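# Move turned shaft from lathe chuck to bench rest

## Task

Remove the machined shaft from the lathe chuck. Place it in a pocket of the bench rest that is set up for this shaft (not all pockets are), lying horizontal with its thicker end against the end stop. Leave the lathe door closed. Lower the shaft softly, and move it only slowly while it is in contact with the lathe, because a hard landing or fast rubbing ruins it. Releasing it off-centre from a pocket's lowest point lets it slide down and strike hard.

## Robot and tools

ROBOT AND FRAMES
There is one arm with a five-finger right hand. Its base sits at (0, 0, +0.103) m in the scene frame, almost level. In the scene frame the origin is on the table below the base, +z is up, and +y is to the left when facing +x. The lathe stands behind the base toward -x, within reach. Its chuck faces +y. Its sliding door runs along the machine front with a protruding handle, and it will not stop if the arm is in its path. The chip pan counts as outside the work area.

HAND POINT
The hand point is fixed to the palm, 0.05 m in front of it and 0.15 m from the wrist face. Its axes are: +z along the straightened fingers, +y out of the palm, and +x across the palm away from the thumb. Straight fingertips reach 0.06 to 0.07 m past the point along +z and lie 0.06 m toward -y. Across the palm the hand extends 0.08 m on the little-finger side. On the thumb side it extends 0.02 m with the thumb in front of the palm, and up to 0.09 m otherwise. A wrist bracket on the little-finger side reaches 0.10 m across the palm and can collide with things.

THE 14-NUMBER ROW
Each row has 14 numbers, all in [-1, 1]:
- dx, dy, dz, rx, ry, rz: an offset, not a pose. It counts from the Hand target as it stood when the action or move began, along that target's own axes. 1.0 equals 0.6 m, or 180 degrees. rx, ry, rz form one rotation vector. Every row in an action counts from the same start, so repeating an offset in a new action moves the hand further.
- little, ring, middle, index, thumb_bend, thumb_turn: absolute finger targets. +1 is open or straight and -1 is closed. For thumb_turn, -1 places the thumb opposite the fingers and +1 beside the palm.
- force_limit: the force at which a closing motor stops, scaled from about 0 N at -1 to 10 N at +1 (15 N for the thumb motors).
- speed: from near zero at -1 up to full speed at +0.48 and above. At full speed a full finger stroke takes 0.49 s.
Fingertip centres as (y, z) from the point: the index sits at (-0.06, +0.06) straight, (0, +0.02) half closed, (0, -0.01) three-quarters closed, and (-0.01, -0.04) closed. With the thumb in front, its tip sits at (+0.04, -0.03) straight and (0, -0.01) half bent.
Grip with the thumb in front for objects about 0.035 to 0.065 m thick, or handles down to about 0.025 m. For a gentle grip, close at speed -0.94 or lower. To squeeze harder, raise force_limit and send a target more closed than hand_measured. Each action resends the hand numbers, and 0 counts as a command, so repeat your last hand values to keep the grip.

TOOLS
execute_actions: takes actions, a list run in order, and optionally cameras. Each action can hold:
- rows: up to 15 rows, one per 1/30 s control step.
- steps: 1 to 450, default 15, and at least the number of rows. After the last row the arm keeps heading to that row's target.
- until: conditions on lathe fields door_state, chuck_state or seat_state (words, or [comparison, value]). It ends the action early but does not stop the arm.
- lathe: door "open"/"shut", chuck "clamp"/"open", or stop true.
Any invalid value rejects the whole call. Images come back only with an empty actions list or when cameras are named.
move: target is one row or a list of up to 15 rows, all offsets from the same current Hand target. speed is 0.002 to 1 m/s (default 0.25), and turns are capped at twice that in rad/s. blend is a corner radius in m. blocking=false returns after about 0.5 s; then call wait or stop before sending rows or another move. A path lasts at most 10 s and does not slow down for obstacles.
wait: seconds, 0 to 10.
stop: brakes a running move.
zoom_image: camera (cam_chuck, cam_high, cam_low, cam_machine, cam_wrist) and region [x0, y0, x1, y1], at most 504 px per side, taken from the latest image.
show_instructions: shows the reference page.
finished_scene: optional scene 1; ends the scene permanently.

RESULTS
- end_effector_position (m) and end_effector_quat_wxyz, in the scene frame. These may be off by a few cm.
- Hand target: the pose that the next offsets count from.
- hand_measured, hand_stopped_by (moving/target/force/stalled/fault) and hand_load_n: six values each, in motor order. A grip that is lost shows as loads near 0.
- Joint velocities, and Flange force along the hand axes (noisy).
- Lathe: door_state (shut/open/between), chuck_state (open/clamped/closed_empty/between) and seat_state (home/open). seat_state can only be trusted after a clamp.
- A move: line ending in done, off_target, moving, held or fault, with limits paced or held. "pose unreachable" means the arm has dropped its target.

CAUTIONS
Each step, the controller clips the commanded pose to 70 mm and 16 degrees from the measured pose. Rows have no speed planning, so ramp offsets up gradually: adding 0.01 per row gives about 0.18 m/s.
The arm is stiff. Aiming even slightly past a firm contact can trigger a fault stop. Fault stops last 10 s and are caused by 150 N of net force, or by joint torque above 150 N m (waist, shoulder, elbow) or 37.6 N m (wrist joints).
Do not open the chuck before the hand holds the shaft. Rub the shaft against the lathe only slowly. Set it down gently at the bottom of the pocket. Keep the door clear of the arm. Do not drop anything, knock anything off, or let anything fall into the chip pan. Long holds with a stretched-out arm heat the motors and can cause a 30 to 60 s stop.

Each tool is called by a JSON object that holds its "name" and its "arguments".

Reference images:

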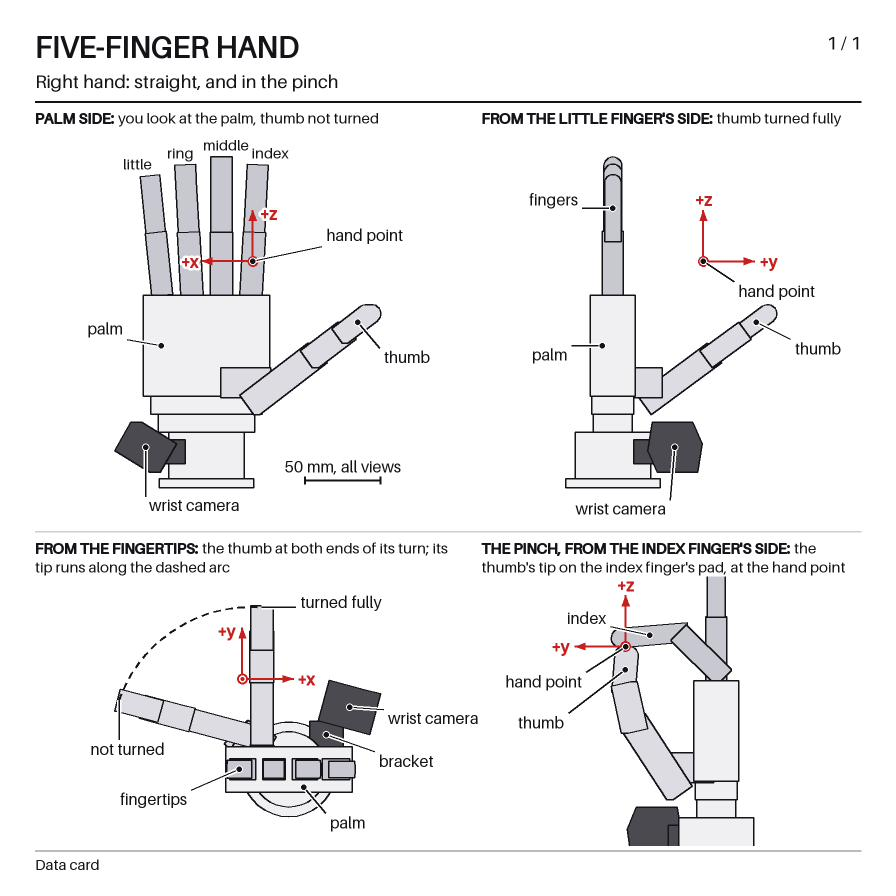

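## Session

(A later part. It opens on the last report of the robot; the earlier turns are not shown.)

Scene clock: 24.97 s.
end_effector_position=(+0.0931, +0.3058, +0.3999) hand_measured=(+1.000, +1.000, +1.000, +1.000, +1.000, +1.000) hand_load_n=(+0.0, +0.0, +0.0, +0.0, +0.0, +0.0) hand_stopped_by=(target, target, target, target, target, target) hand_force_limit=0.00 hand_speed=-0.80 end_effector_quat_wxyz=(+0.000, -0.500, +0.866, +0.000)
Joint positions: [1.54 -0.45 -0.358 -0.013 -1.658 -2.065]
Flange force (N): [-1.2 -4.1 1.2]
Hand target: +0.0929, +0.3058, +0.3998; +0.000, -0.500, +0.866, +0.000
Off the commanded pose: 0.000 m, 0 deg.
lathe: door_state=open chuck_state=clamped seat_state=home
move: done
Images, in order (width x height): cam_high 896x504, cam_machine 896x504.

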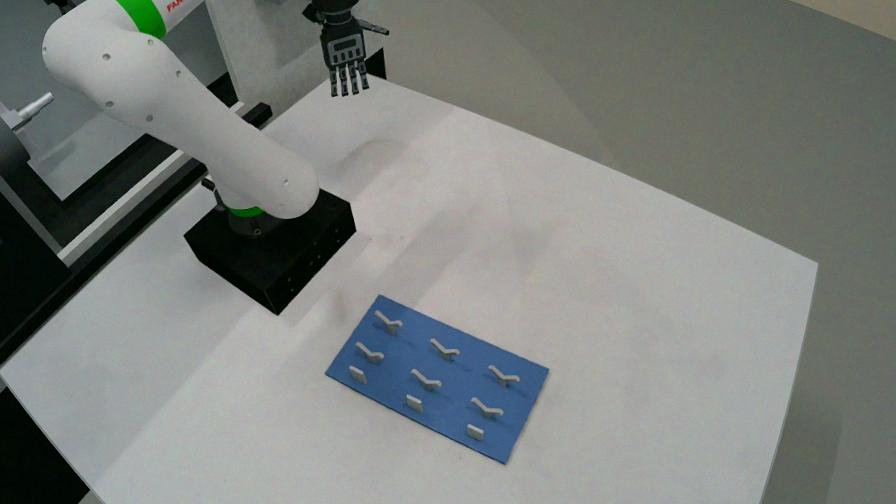

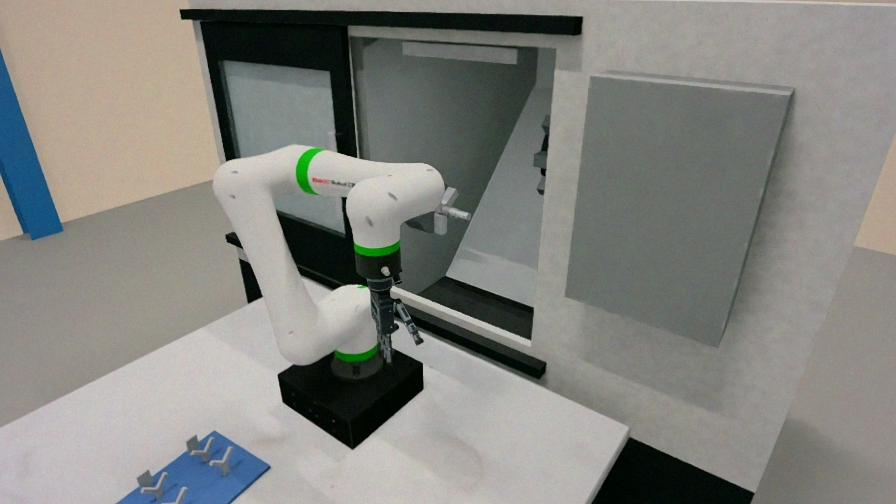

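{"name": "move", "arguments": {"target": [0.2907, 0.2035, -0.0833, 0, 0, -0.6111, 1, 1, 1, 1, 1, 1, 0, -0.8], "speed": 0.45, "cameras": ["cam_machine", "cam_high"]}}

Scene clock: 27.90 s.
end_effector_position=(-0.1000, +0.2157, +0.4497) hand_measured=(+1.000, +1.000, +1.000, +1.000, +1.000, +1.000) hand_load_n=(+0.0, +0.0, +0.0, +0.0, -0.5, +0.0) hand_stopped_by=(target, target, target, target, target, target) hand_force_limit=0.00 hand_speed=-0.80 end_effector_quat_wxyz=(+0.000, +0.996, -0.087, +0.000)
Joint positions: [2.259 -0.46 -0.242 -0.007 -1.777 -0.864]
Flange force (N): [3.4 -2.7 1.3]
Hand target: -0.1000, +0.2157, +0.4497; +0.000, +0.996, -0.087, +0.000
Off the commanded pose: 0.000 m, 0 deg.
lathe: door_state=open chuck_state=clamped seat_state=home
move: done
Images, in order (width x height): cam_high 896x504, cam_machine 896x504.

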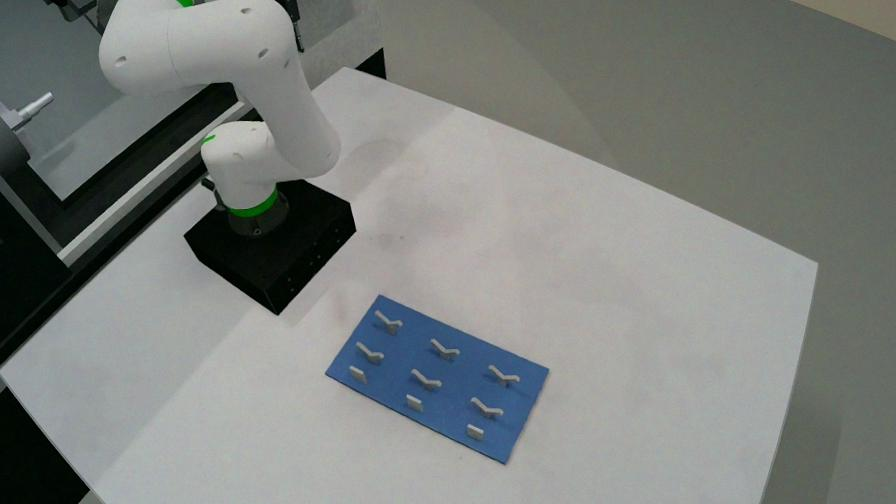

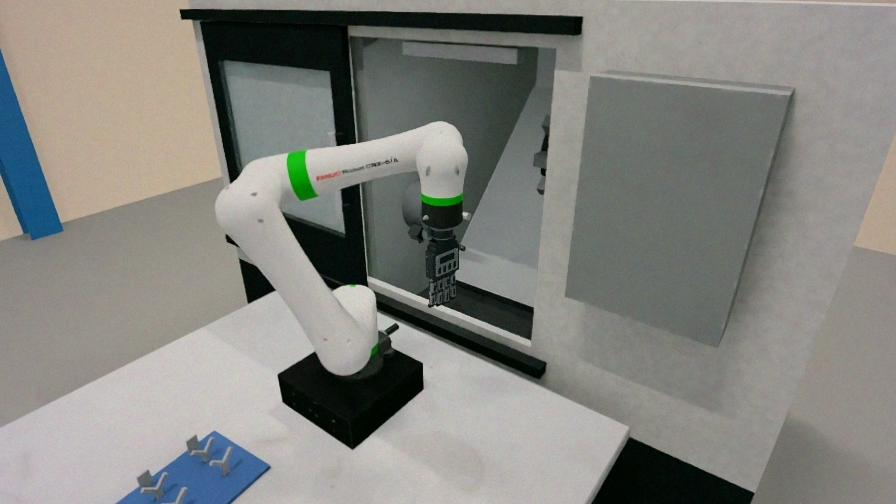

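{"name": "move", "arguments": {"target": [-0.4508, 0.3803, -0.1038, 0.2415, -0.2878, -0.4985, 1, 1, 1, 1, 1, 1, 0, -0.8], "speed": 0.4, "cameras": ["cam_machine", "cam_high", "cam_wrist", "cam_chuck"]}}

Scene clock: 31.03 s.
end_effector_position=(-0.4059, +0.0378, +0.5119) hand_measured=(+1.000, +1.000, +1.000, +1.000, +1.000, +1.000) hand_load_n=(+0.0, +0.0, +0.0, +0.0, -0.5, +0.0) hand_stopped_by=(target, target, target, target, target, target) hand_force_limit=0.00 hand_speed=-0.80 end_effector_quat_wxyz=(-0.353, +0.612, +0.613, -0.353)
Joint positions: [3.472 -0.734 -0.575 0.436 -0.743 -0.492]
Flange force (N): no reading
Hand target: -0.4059, +0.0378, +0.5119; -0.353, +0.612, +0.613, -0.353
Off the commanded pose: 0.000 m, 0 deg.
lathe: door_state=open chuck_state=clamped seat_state=home
move: done
Images, in order (width x height): cam_chuck 896x504, cam_high 896x504, cam_machine 896x504, cam_wrist 896x504.

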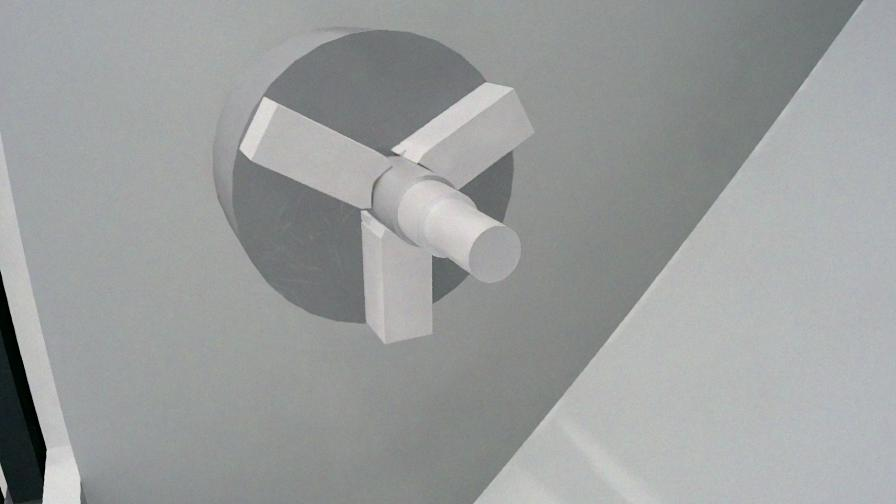

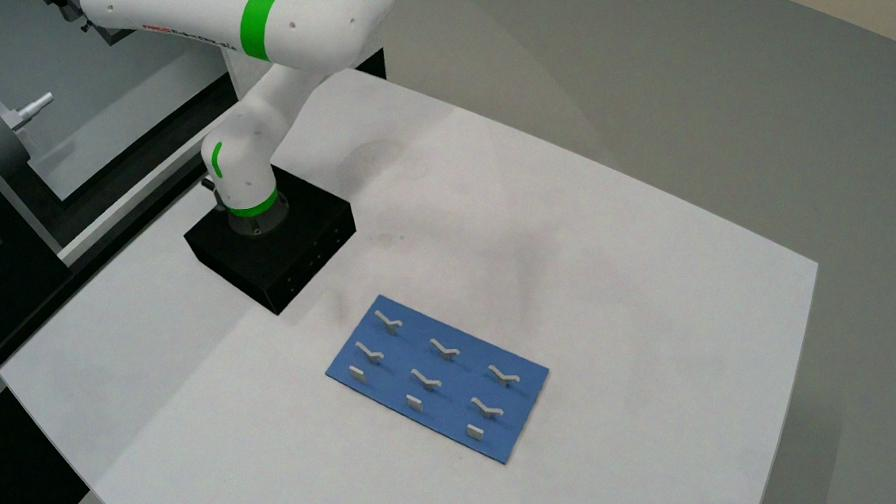

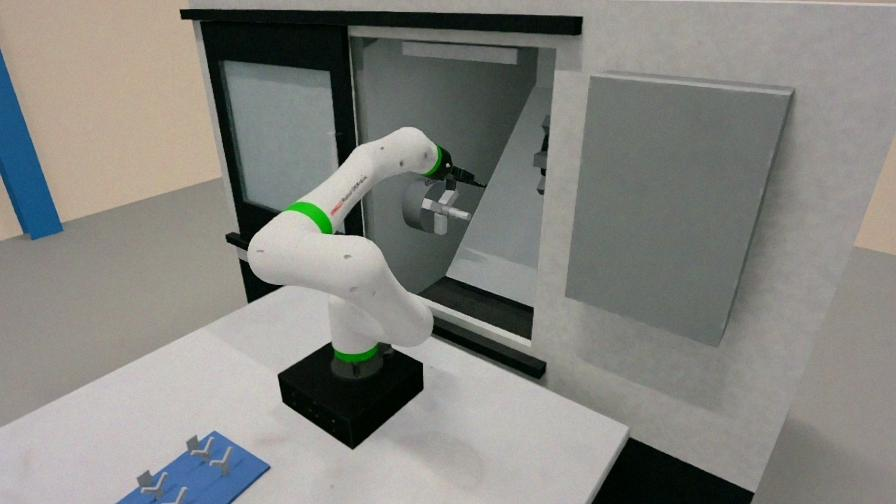

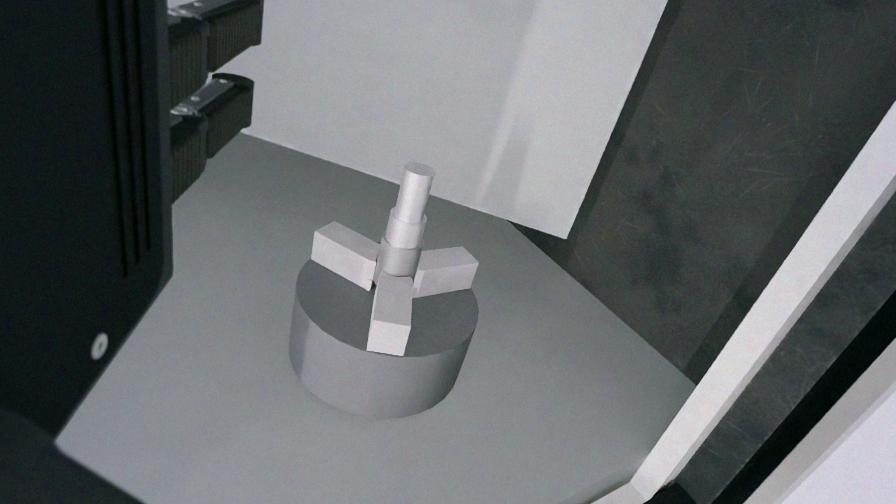

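{"name": "zoom_image", "arguments": {"camera": "cam_wrist", "region": [280, 140, 500, 380]}}

Scaled by 2.100 from the camera's 896x504 image, which has a finer 1280x720 frame.

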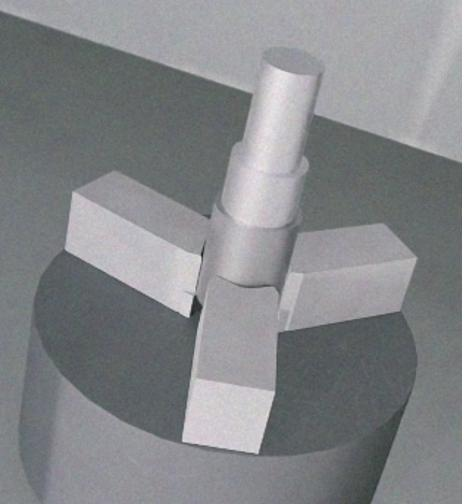

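{"name": "move", "arguments": {"target": [0.16667, -0.08333, 0.14433, 0, 0, 0, 1, 1, 1, 1, 1, 1, 0, -0.8], "speed": 0.2, "cameras": ["cam_machine", "cam_wrist"]}}

Scene clock: 32.70 s.
end_effector_position=(-0.5060, +0.1378, +0.5119) hand_measured=(+1.000, +1.000, +1.000, +1.000, +1.000, +1.000) hand_load_n=(+0.0, +0.0, +0.0, +0.0, +0.0, -0.5) hand_stopped_by=(target, target, target, target, target, target) hand_force_limit=0.00 hand_speed=-0.80 end_effector_quat_wxyz=(-0.353, +0.612, +0.613, -0.353)
Joint positions: [3.007 -0.341 -0.187 -0.183 -0.676 0.214]
Flange force (N): no reading
Hand target: -0.5060, +0.1378, +0.5119; -0.353, +0.612, +0.613, -0.353
Off the commanded pose: 0.000 m, 0 deg.
lathe: door_state=open chuck_state=clamped seat_state=home
move: done
Images, in order (width x height): cam_machine 896x504, cam_wrist 896x504.

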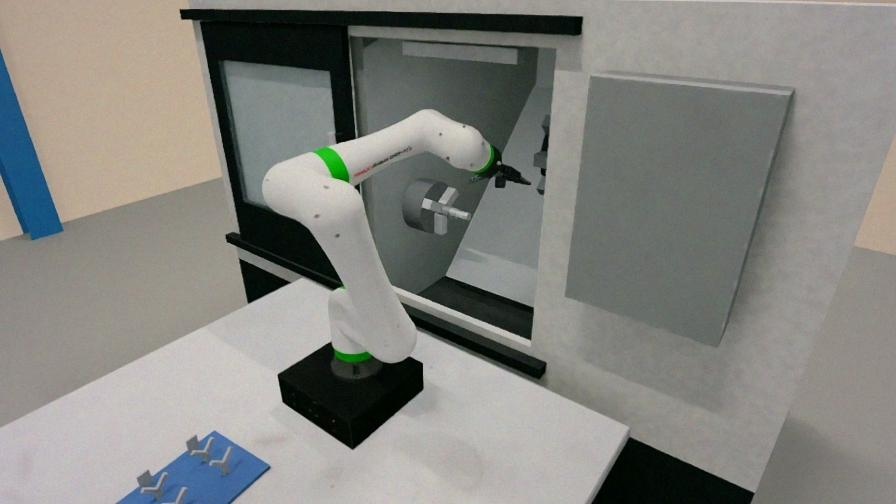

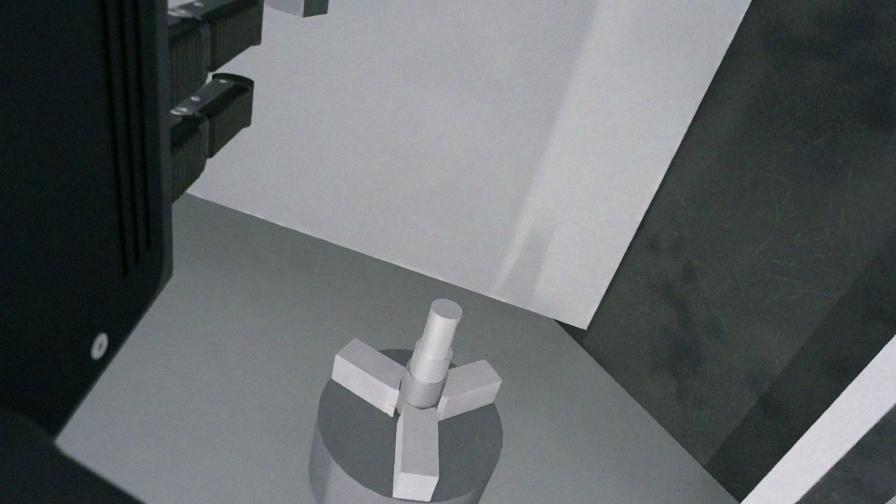

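{"name": "zoom_image", "arguments": {"camera": "cam_wrist", "region": [300, 280, 520, 504]}}

Scaled by 2.250 from the camera's 896x504 image, which has a finer 1280x720 frame.

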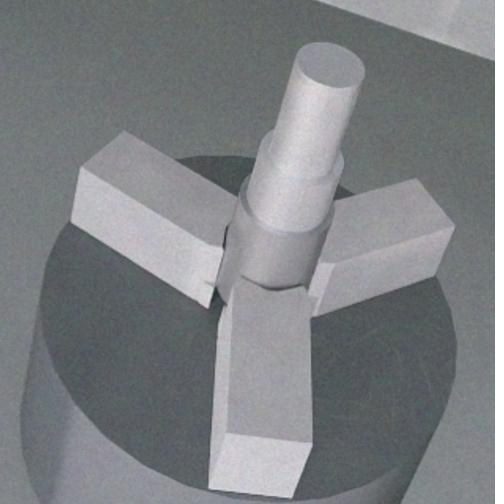

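{"name": "execute_actions", "arguments": {"actions": [{"rows": [[0,0,0,0,0,0, 1,1,1,0,1,-1,0,0]], "steps": 45}], "cameras": ["cam_wrist"]}}

Scene clock: 37.60 s.
end_effector_position=(-0.5060, +0.1378, +0.5119) hand_measured=(+1.000, +1.000, +1.000, +0.000, +1.000, -1.000) hand_load_n=(-0.5, +0.0, +0.0, +0.0, +0.0, +0.0) hand_stopped_by=(target, target, target, target, target, target) hand_force_limit=0.00 hand_speed=0.00 end_effector_quat_wxyz=(-0.353, +0.612, +0.613, -0.353)
Joint positions: [3.007 -0.341 -0.187 -0.183 -0.676 0.214]
Flange force (N): no reading
Hand target: -0.5060, +0.1378, +0.5119; -0.353, +0.612, +0.613, -0.353
Off the commanded pose: 0.000 m, 0 deg.
lathe: door_state=open chuck_state=clamped seat_state=home
Images, in order (width x height): cam_wrist 896x504.

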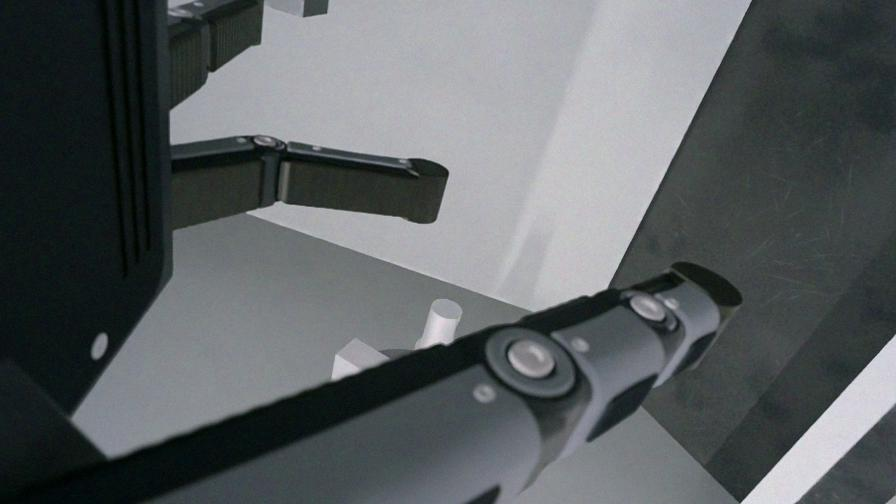

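{"name": "move", "arguments": {"target": [0.114, 0.4687, -0.6053, -0.3106, 0.1468, 0.2543, 1, 1, 1, 1, 1, -1, 0, 0], "speed": 0.35, "cameras": ["cam_machine"]}}

Scene clock: 43.10 s.
end_effector_position=(-0.0509, +0.2064, +0.4500) hand_measured=(+1.000, +1.000, +1.000, +1.000, +1.000, -1.000) hand_load_n=(+0.0, +0.0, +0.0, +0.0, +0.0, +0.0) hand_stopped_by=(target, target, target, target, target, target) hand_force_limit=0.00 hand_speed=0.00 end_effector_quat_wxyz=(+0.000, +0.941, +0.337, +0.000)
Joint positions: [2.271 -0.449 -0.234 -0.007 -1.773 -0.014]
Flange force (N): [7.2 0.3 0.4]
Hand target: -0.0509, +0.2065, +0.4501; +0.000, +0.941, +0.337, +0.000
Off the commanded pose: 0.000 m, 0 deg.
lathe: door_state=open chuck_state=clamped seat_state=home
move: done
Images, in order (width x height): cam_machine 896x504.

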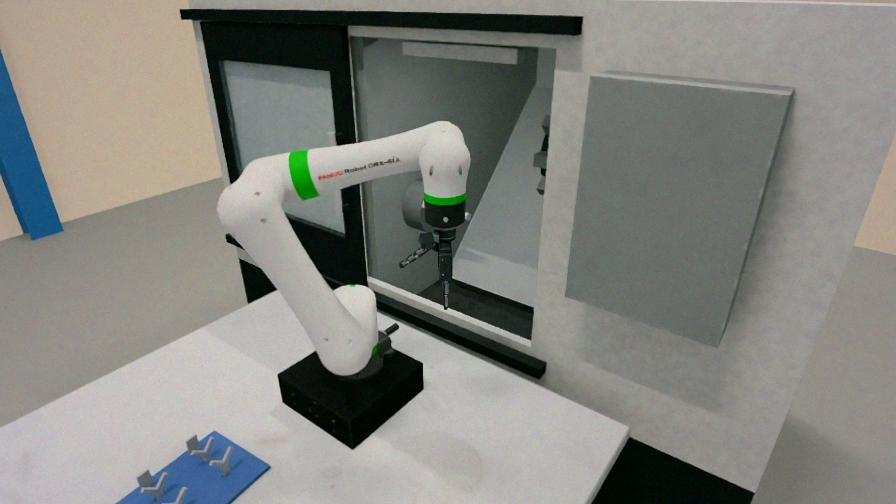

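{"name": "move", "arguments": {"target": [0.6273, 0.417, -0.1, 0.2494, 0.2263, 0.429, 1, 1, 1, 1, 1, -1, 0, 0], "speed": 0.45, "cameras": ["cam_machine"]}}

Scene clock: 45.60 s.
end_effector_position=(+0.3987, +0.2523, +0.5102) hand_measured=(+1.000, +1.000, +1.000, +1.000, +1.000, -1.000) hand_load_n=(+0.0, +0.0, +0.0, +0.0, +0.0, +0.0) hand_stopped_by=(target, target, target, target, target, target) hand_force_limit=0.00 hand_speed=0.00 end_effector_quat_wxyz=(-0.431, +0.817, -0.339, +0.179)
Joint positions: [0.735 -0.415 -0.253 -0.069 -0.769 0.067]
Flange force (N): [3.7 0.6 0.1]
Hand target: +0.3987, +0.2523, +0.5102; -0.431, +0.817, -0.339, +0.179
Off the commanded pose: 0.000 m, 0 deg.
lathe: door_state=open chuck_state=clamped seat_state=home
move: done
Images, in order (width x height): cam_machine 896x504.

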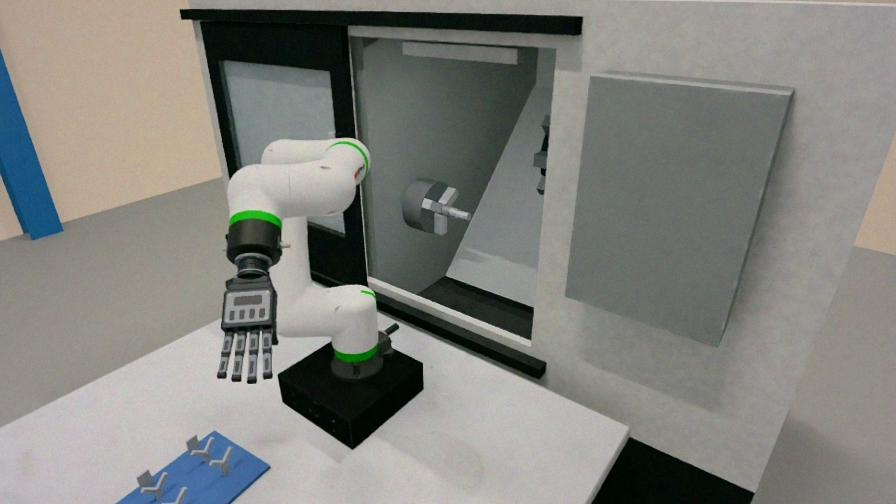

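{"name": "move", "arguments": {"target": [[-0.129,0.0158,0.024,0.0047,-0.0651,0.0682,1,1,1,1,1,-1,0,0],[-0.2605,0.0033,0.0211,0.0094,-0.1303,0.1365,1,1,1,1,1,-1,0,0],[-0.383,-0.0363,-0.0082,0.0141,-0.1954,0.2047,1,1,1,1,1,-1,0,0],[-0.4859,-0.0997,-0.0616,0.0188,-0.2605,0.2729,1,1,1,1,1,-1,0,0],[-0.5601,-0.1813,-0.1343,0.0235,-0.3256,0.3412,1,1,1,1,1,-1,0,0],[-0.5992,-0.274,-0.22,0.0282,-0.3908,0.4094,1,1,1,1,1,-1,0,0],[-0.5997,-0.3697,-0.3112,0.0329,-0.4559,0.4777,1,1,1,1,1,-1,0,0],[-0.5616,-0.4599,-0.3998,0.0376,-0.521,0.5459,1,1,1,1,1,-1,0,0],[-0.4883,-0.5369,-0.4784,0.0423,-0.5862,0.6141,1,1,1,1,1,-1,0,0],[-0.3861,-0.5939,-0.5397,0.047,-0.6513,0.6824,1,1,1,1,1,-1,0,0]], "speed": 0.35, "blend": 0.03, "cameras": ["cam_machine"]}}

Scene clock: 51.10 s.
end_effector_position=(+0.1881, +0.3692, +0.9872) hand_measured=(+1.000, +1.000, +1.000, +1.000, +1.000, -1.000) hand_load_n=(+0.0, +0.0, +0.0, +0.0, +0.0, +0.0) hand_stopped_by=(target, target, target, target, target, target) hand_force_limit=0.00 hand_speed=0.00 end_effector_quat_wxyz=(+0.439, +0.071, +0.312, +0.839)
Joint positions: [0.765 -0.401 -0.27 -3.072 -0.786 0.122]
Flange force (N): [-7.0 -1.8 -1.5]
Hand target: +0.1881, +0.3693, +0.9871; +0.439, +0.071, +0.312, +0.839
Off the commanded pose: 0.000 m, 0 deg.
lathe: door_state=open chuck_state=clamped seat_state=home
move: done
Images, in order (width x height): cam_machine 896x504.

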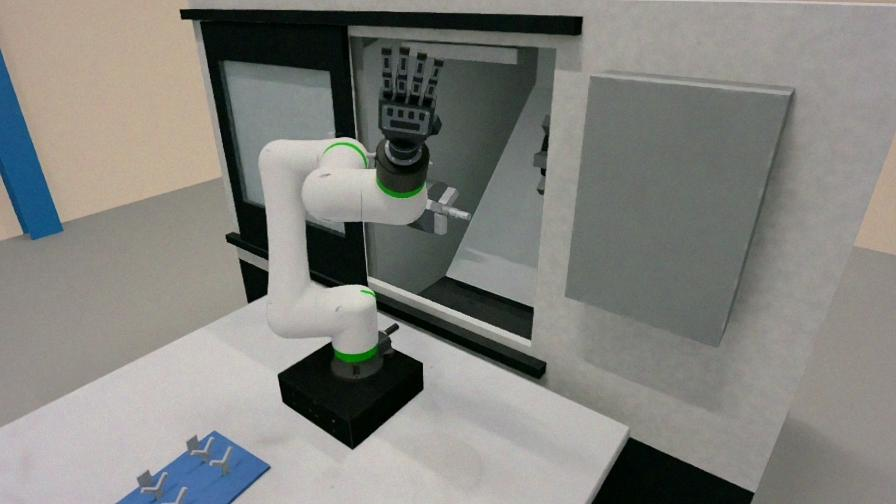

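{"name": "move", "arguments": {"target": [[0.0257,-0.1955,-0.0015,0.125,0.0164,0,1,1,1,1,1,-1,0,0],[0.0493,-0.3758,-0.0793,0.2506,0.0329,0,1,1,1,1,1,-1,0,0],[0.0673,-0.5118,-0.221,0.3757,0.0493,0,1,1,1,1,1,-1,0,0],[0.0765,-0.583,-0.4045,0.5007,0.0657,0,1,1,1,1,1,-1,0,0]], "speed": 0.3, "blend": 0.03, "cameras": ["cam_machine"]}}

Scene clock: 54.73 s.
end_effector_position=(+0.3071, +0.4396, +0.5818) hand_measured=(+1.000, +1.000, +1.000, +1.000, +1.000, -1.000) hand_load_n=(+0.0, +0.0, +0.0, +0.0, -0.5, +0.0) hand_stopped_by=(target, target, target, target, target, target) hand_force_limit=0.00 hand_speed=0.00 end_effector_quat_wxyz=(+0.229, +0.282, +0.853, +0.375)
Joint positions: [0.765 -0.426 -0.29 -3.084 0.806 0.139]
Flange force (N): [-4.7 -2.0 1.0]
Hand target: +0.3071, +0.4396, +0.5818; +0.229, +0.282, +0.853, +0.375
Off the commanded pose: 0.000 m, 0 deg.
lathe: door_state=open chuck_state=clamped seat_state=home
move: done
Images, in order (width x height): cam_machine 896x504.

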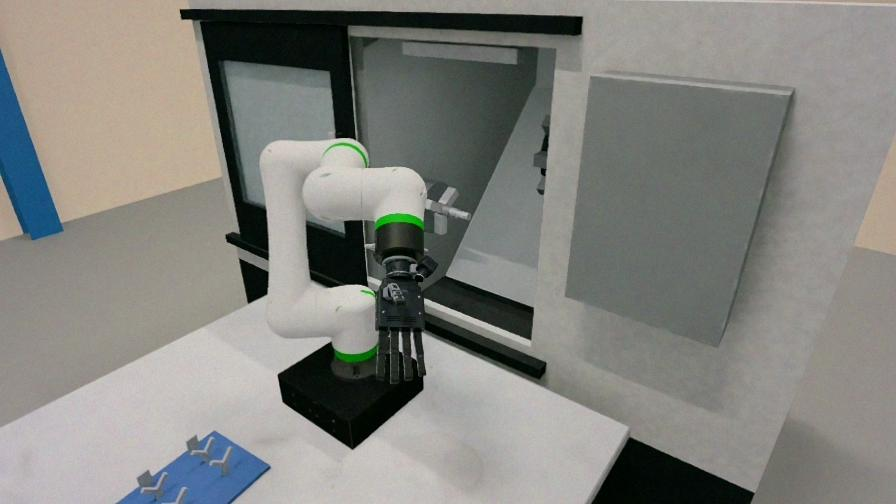

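{"name": "move", "arguments": {"target": [0.3792, -0.6723, -0.595, 0.2924, -0.0056, 0.1467, 1, 1, 1, 1, 1, -1, 0, 0], "speed": 0.35, "cameras": ["cam_machine", "cam_high"]}}

Scene clock: 57.63 s.
end_effector_position=(-0.2004, +0.1805, +0.4506) hand_measured=(+1.000, +1.000, +1.000, +1.000, +1.000, -1.000) hand_load_n=(-0.5, +0.0, +0.0, +0.0, +0.0, +0.0) hand_stopped_by=(target, target, target, target, target, target) hand_force_limit=0.00 hand_speed=0.00 end_effector_quat_wxyz=(+0.000, +0.538, +0.843, +0.000)
Joint positions: [2.11 -0.338 -0.163 -3.151 1.734 -1.677]
Flange force (N): [0.6 4.9 1.4]
Hand target: -0.2004, +0.1805, +0.4506; +0.000, +0.538, +0.843, +0.000
Off the commanded pose: 0.000 m, 0 deg.
lathe: door_state=open chuck_state=clamped seat_state=home
move: done
Images, in order (width x height): cam_high 896x504, cam_machine 896x504.

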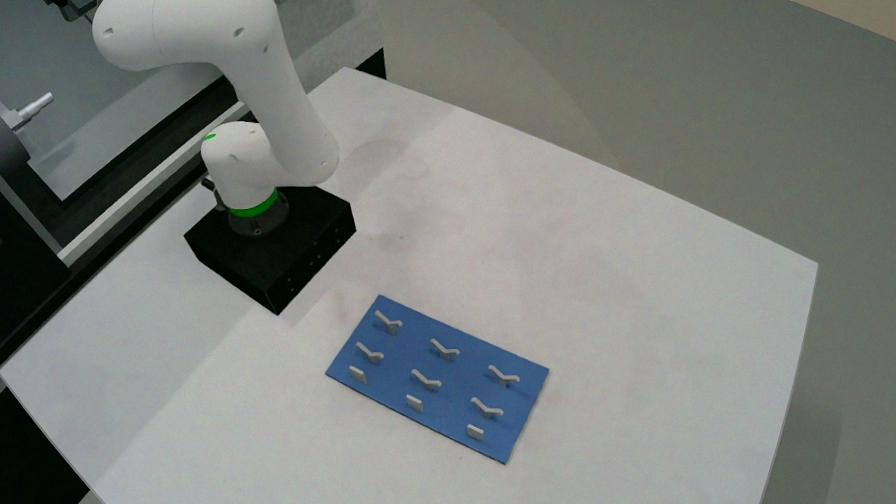

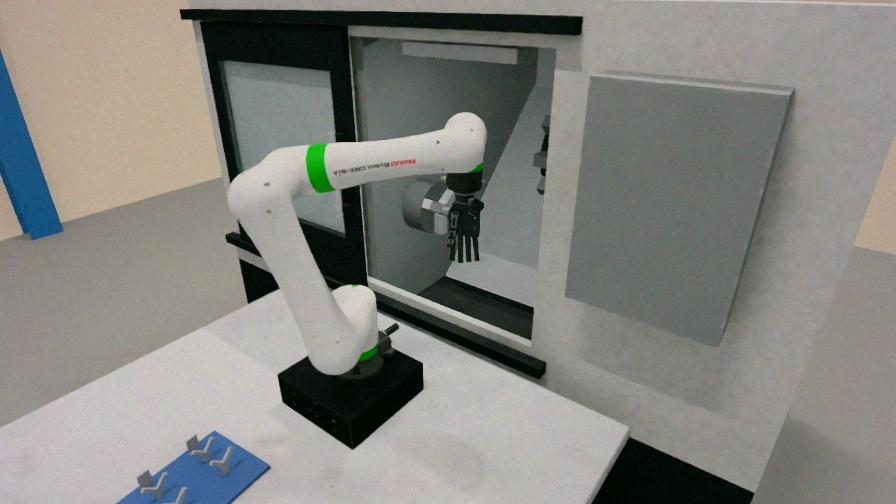

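{"name": "move", "arguments": {"target": [-0.0638, -0.9675, 0, 0.2459, 0.0545, 0.1316, 1, 1, 1, 1, 1, -1, 0, 0], "speed": 0.3, "cameras": ["cam_machine", "cam_chuck", "cam_wrist"]}}

Scene clock: 60.10 s.
end_effector_position=(-0.7106, -0.0991, +0.4512) hand_measured=(+1.000, +1.000, +1.000, +1.000, +1.000, -1.000) hand_load_n=(+0.0, +0.0, +0.0, +0.0, +0.0, +0.0) hand_stopped_by=(target, target, target, target, target, target) hand_force_limit=0.00 hand_speed=0.00 end_effector_quat_wxyz=(-0.271, +0.654, +0.653, -0.271)
Joint positions: [3.032 0.235 0.257 -3.245 0.799 -2.99]
Flange force (N): [1.7 0.7 1.5]
Hand target: -0.7106, -0.0991, +0.4512; -0.271, +0.654, +0.653, -0.271
Off the commanded pose: 0.000 m, 0 deg.
lathe: door_state=open chuck_state=clamped seat_state=home
move: done
Images, in order (width x height): cam_chuck 896x504, cam_machine 896x504, cam_wrist 896x504.

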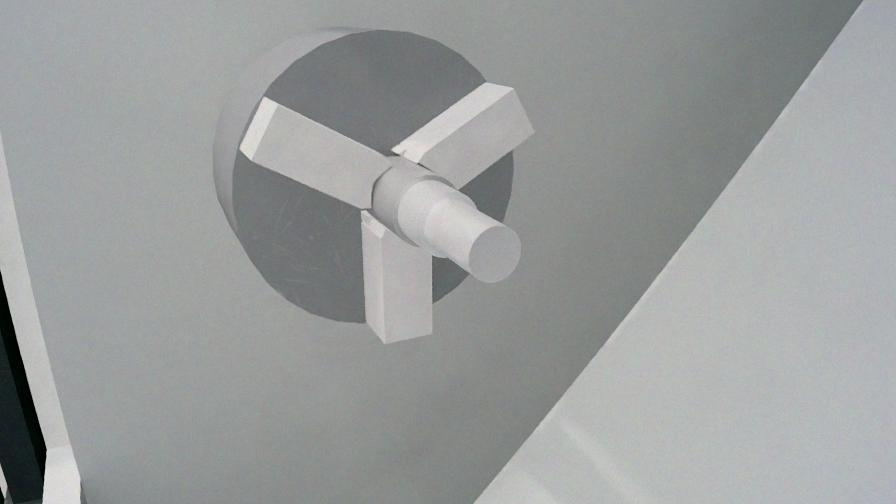

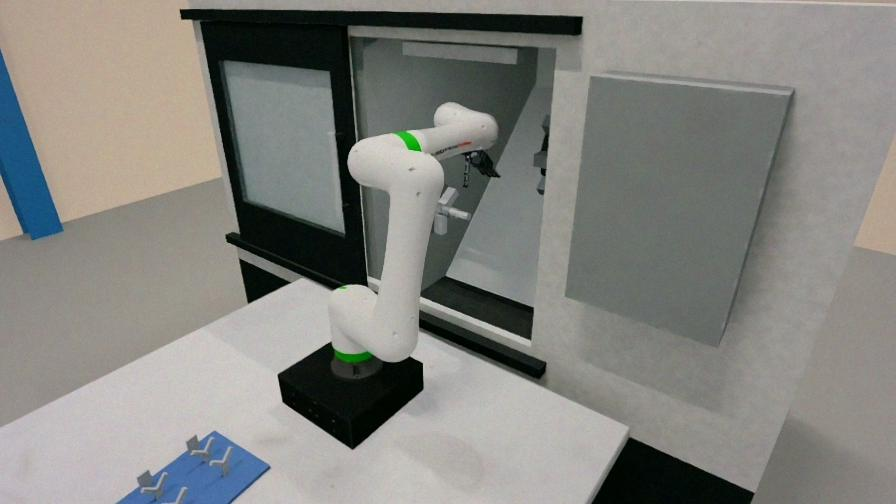

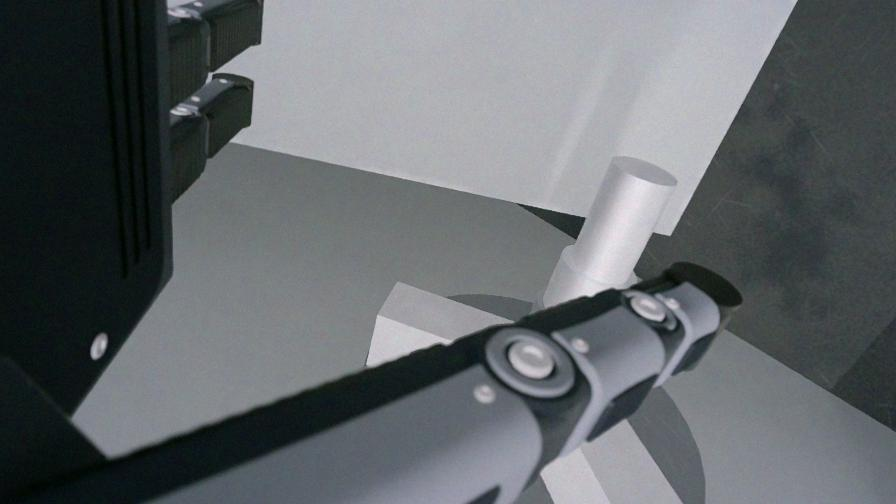

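{"name": "move", "arguments": {"target": [-0.1433, 0.0601, 0.0601, 0, 0, 0, 1, 1, 1, 1, 1, -1, 0, 0], "speed": 0.15, "cameras": ["cam_chuck", "cam_wrist"]}}

Scene clock: 61.43 s.
end_effector_position=(-0.7107, -0.1851, +0.4003) hand_measured=(+1.000, +1.000, +1.000, +1.000, +1.000, -1.000) hand_load_n=(+0.0, +0.0, +0.0, +0.0, +0.0, +0.0) hand_stopped_by=(target, target, target, target, target, target) hand_force_limit=0.00 hand_speed=0.00 end_effector_quat_wxyz=(-0.271, +0.654, +0.653, -0.271)
Joint positions: [3.192 0.283 0.247 -3.082 0.737 -3.219]
Flange force (N): [0.9 -0.4 3.7]
Hand target: -0.7107, -0.1851, +0.4002; -0.271, +0.654, +0.653, -0.271
Off the commanded pose: 0.000 m, 0 deg.
lathe: door_state=open chuck_state=clamped seat_state=home
move: done
Images, in order (width x height): cam_chuck 896x504, cam_wrist 896x504.

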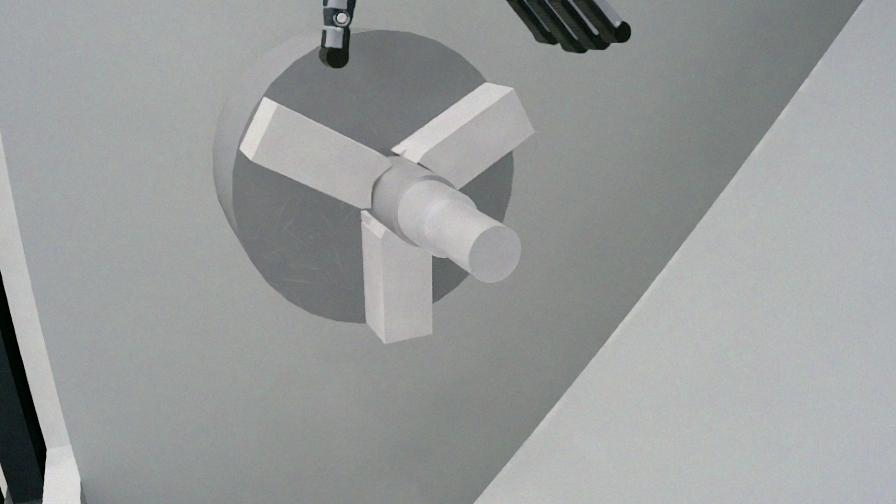

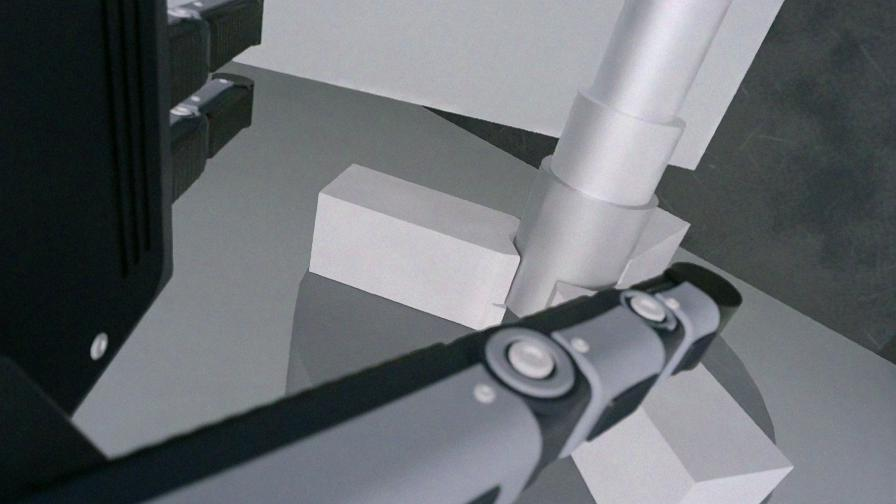

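{"name": "zoom_image", "arguments": {"camera": "cam_wrist", "region": [480, 0, 740, 330]}}

Scaled by 1.527 from the camera's 896x504 image, which has a finer 1280x720 frame.

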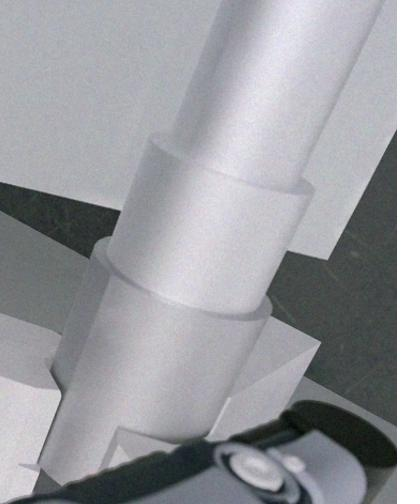

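{"name": "zoom_image", "arguments": {"camera": "cam_chuck", "region": [340, 130, 450, 240]}}

Scaled by 4.582 from the camera's 896x504 image, which has a finer 1280x720 frame.

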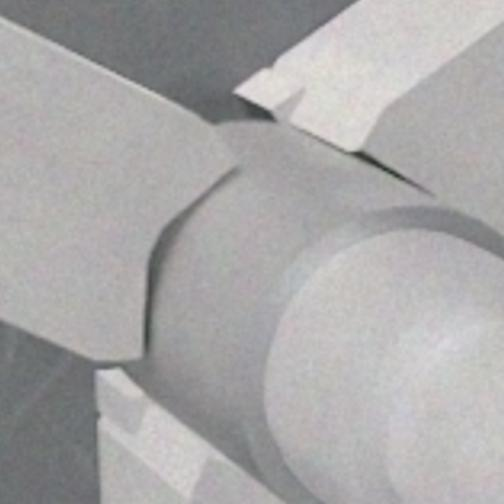

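{"name": "move", "arguments": {"target": [-0.0083, 0.1202, 0.1155, 0, 0, 0, 1, 1, 1, 1, 1, -1, 0, 0], "speed": 0.08, "cameras": ["cam_chuck", "cam_wrist", "cam_machine"]}}

Scene clock: 64.17 s.
end_effector_position=(-0.7088, -0.1901, +0.3002) hand_measured=(+1.000, +1.000, +1.000, +1.000, +1.000, -1.000) hand_load_n=(+0.0, +0.0, +0.0, +0.0, +0.0, +0.0) hand_stopped_by=(target, target, target, target, target, target) hand_force_limit=0.00 hand_speed=0.00 end_effector_quat_wxyz=(-0.271, +0.654, +0.653, -0.271)
Joint positions: [3.201 0.326 0.075 -3.048 0.524 -3.261]
Flange force (N): [0.9 -0.3 3.4]
Hand target: -0.7088, -0.1901, +0.3002; -0.271, +0.654, +0.653, -0.271
Off the commanded pose: 0.000 m, 0 deg.
lathe: door_state=open chuck_state=clamped seat_state=home
move: done
Images, in order (width x height): cam_chuck 896x504, cam_machine 896x504, cam_wrist 896x504.

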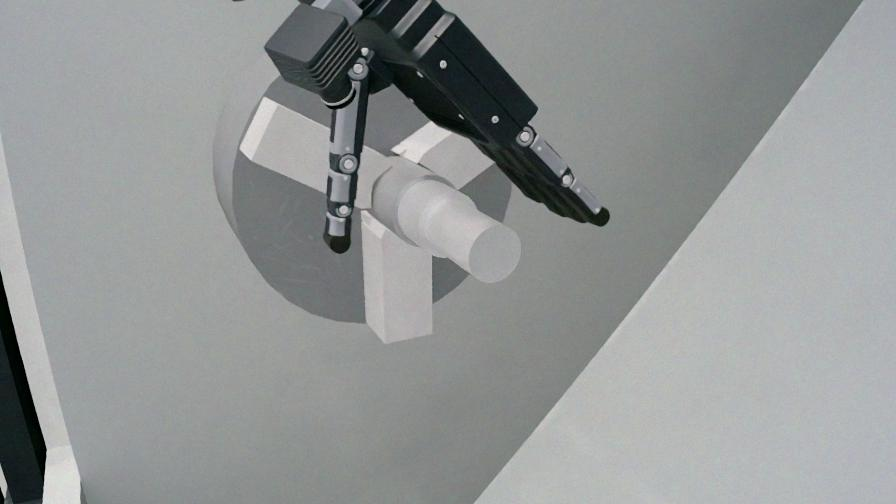

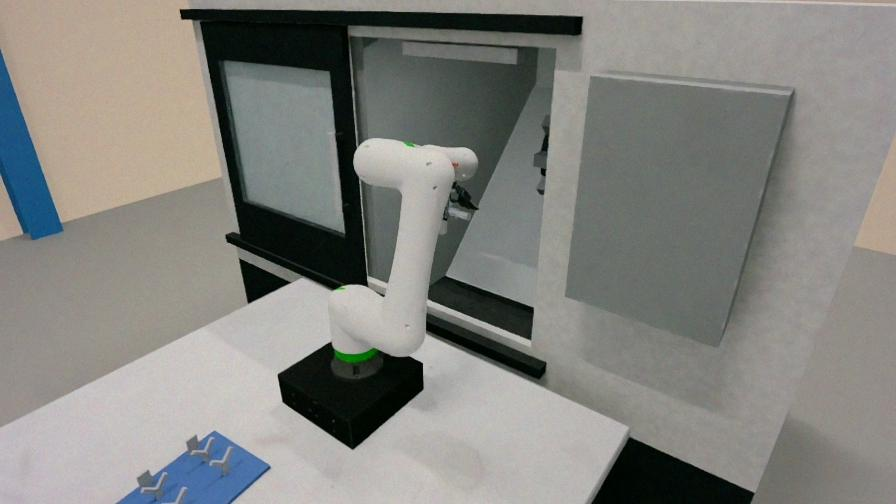

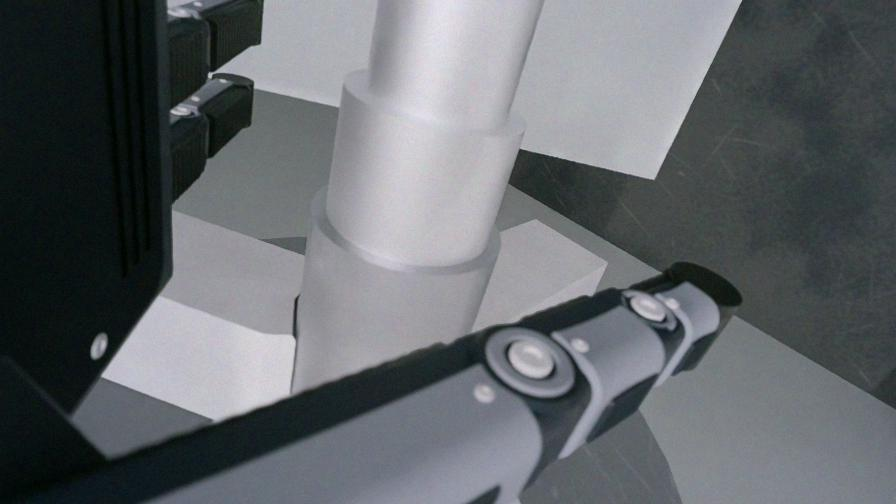

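{"name": "zoom_image", "arguments": {"camera": "cam_wrist", "region": [280, 40, 560, 300]}}

{"name": "zoom_image", "arguments": {"camera": "cam_chuck", "region": [260, 0, 620, 300]}}

Scaled by 1.800 from the camera's 896x504 image, which has a finer 1280x720 frame.

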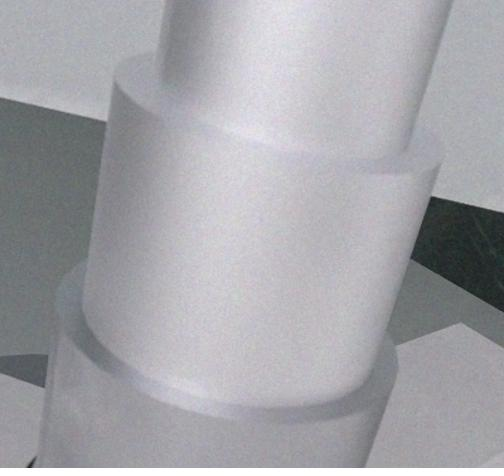

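Scaled by 1.400 from the camera's 896x504 image, which has a finer 1280x720 frame.

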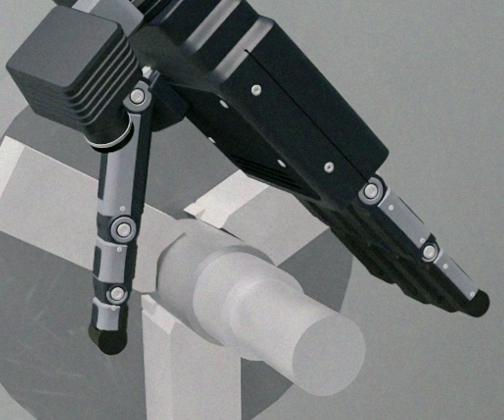

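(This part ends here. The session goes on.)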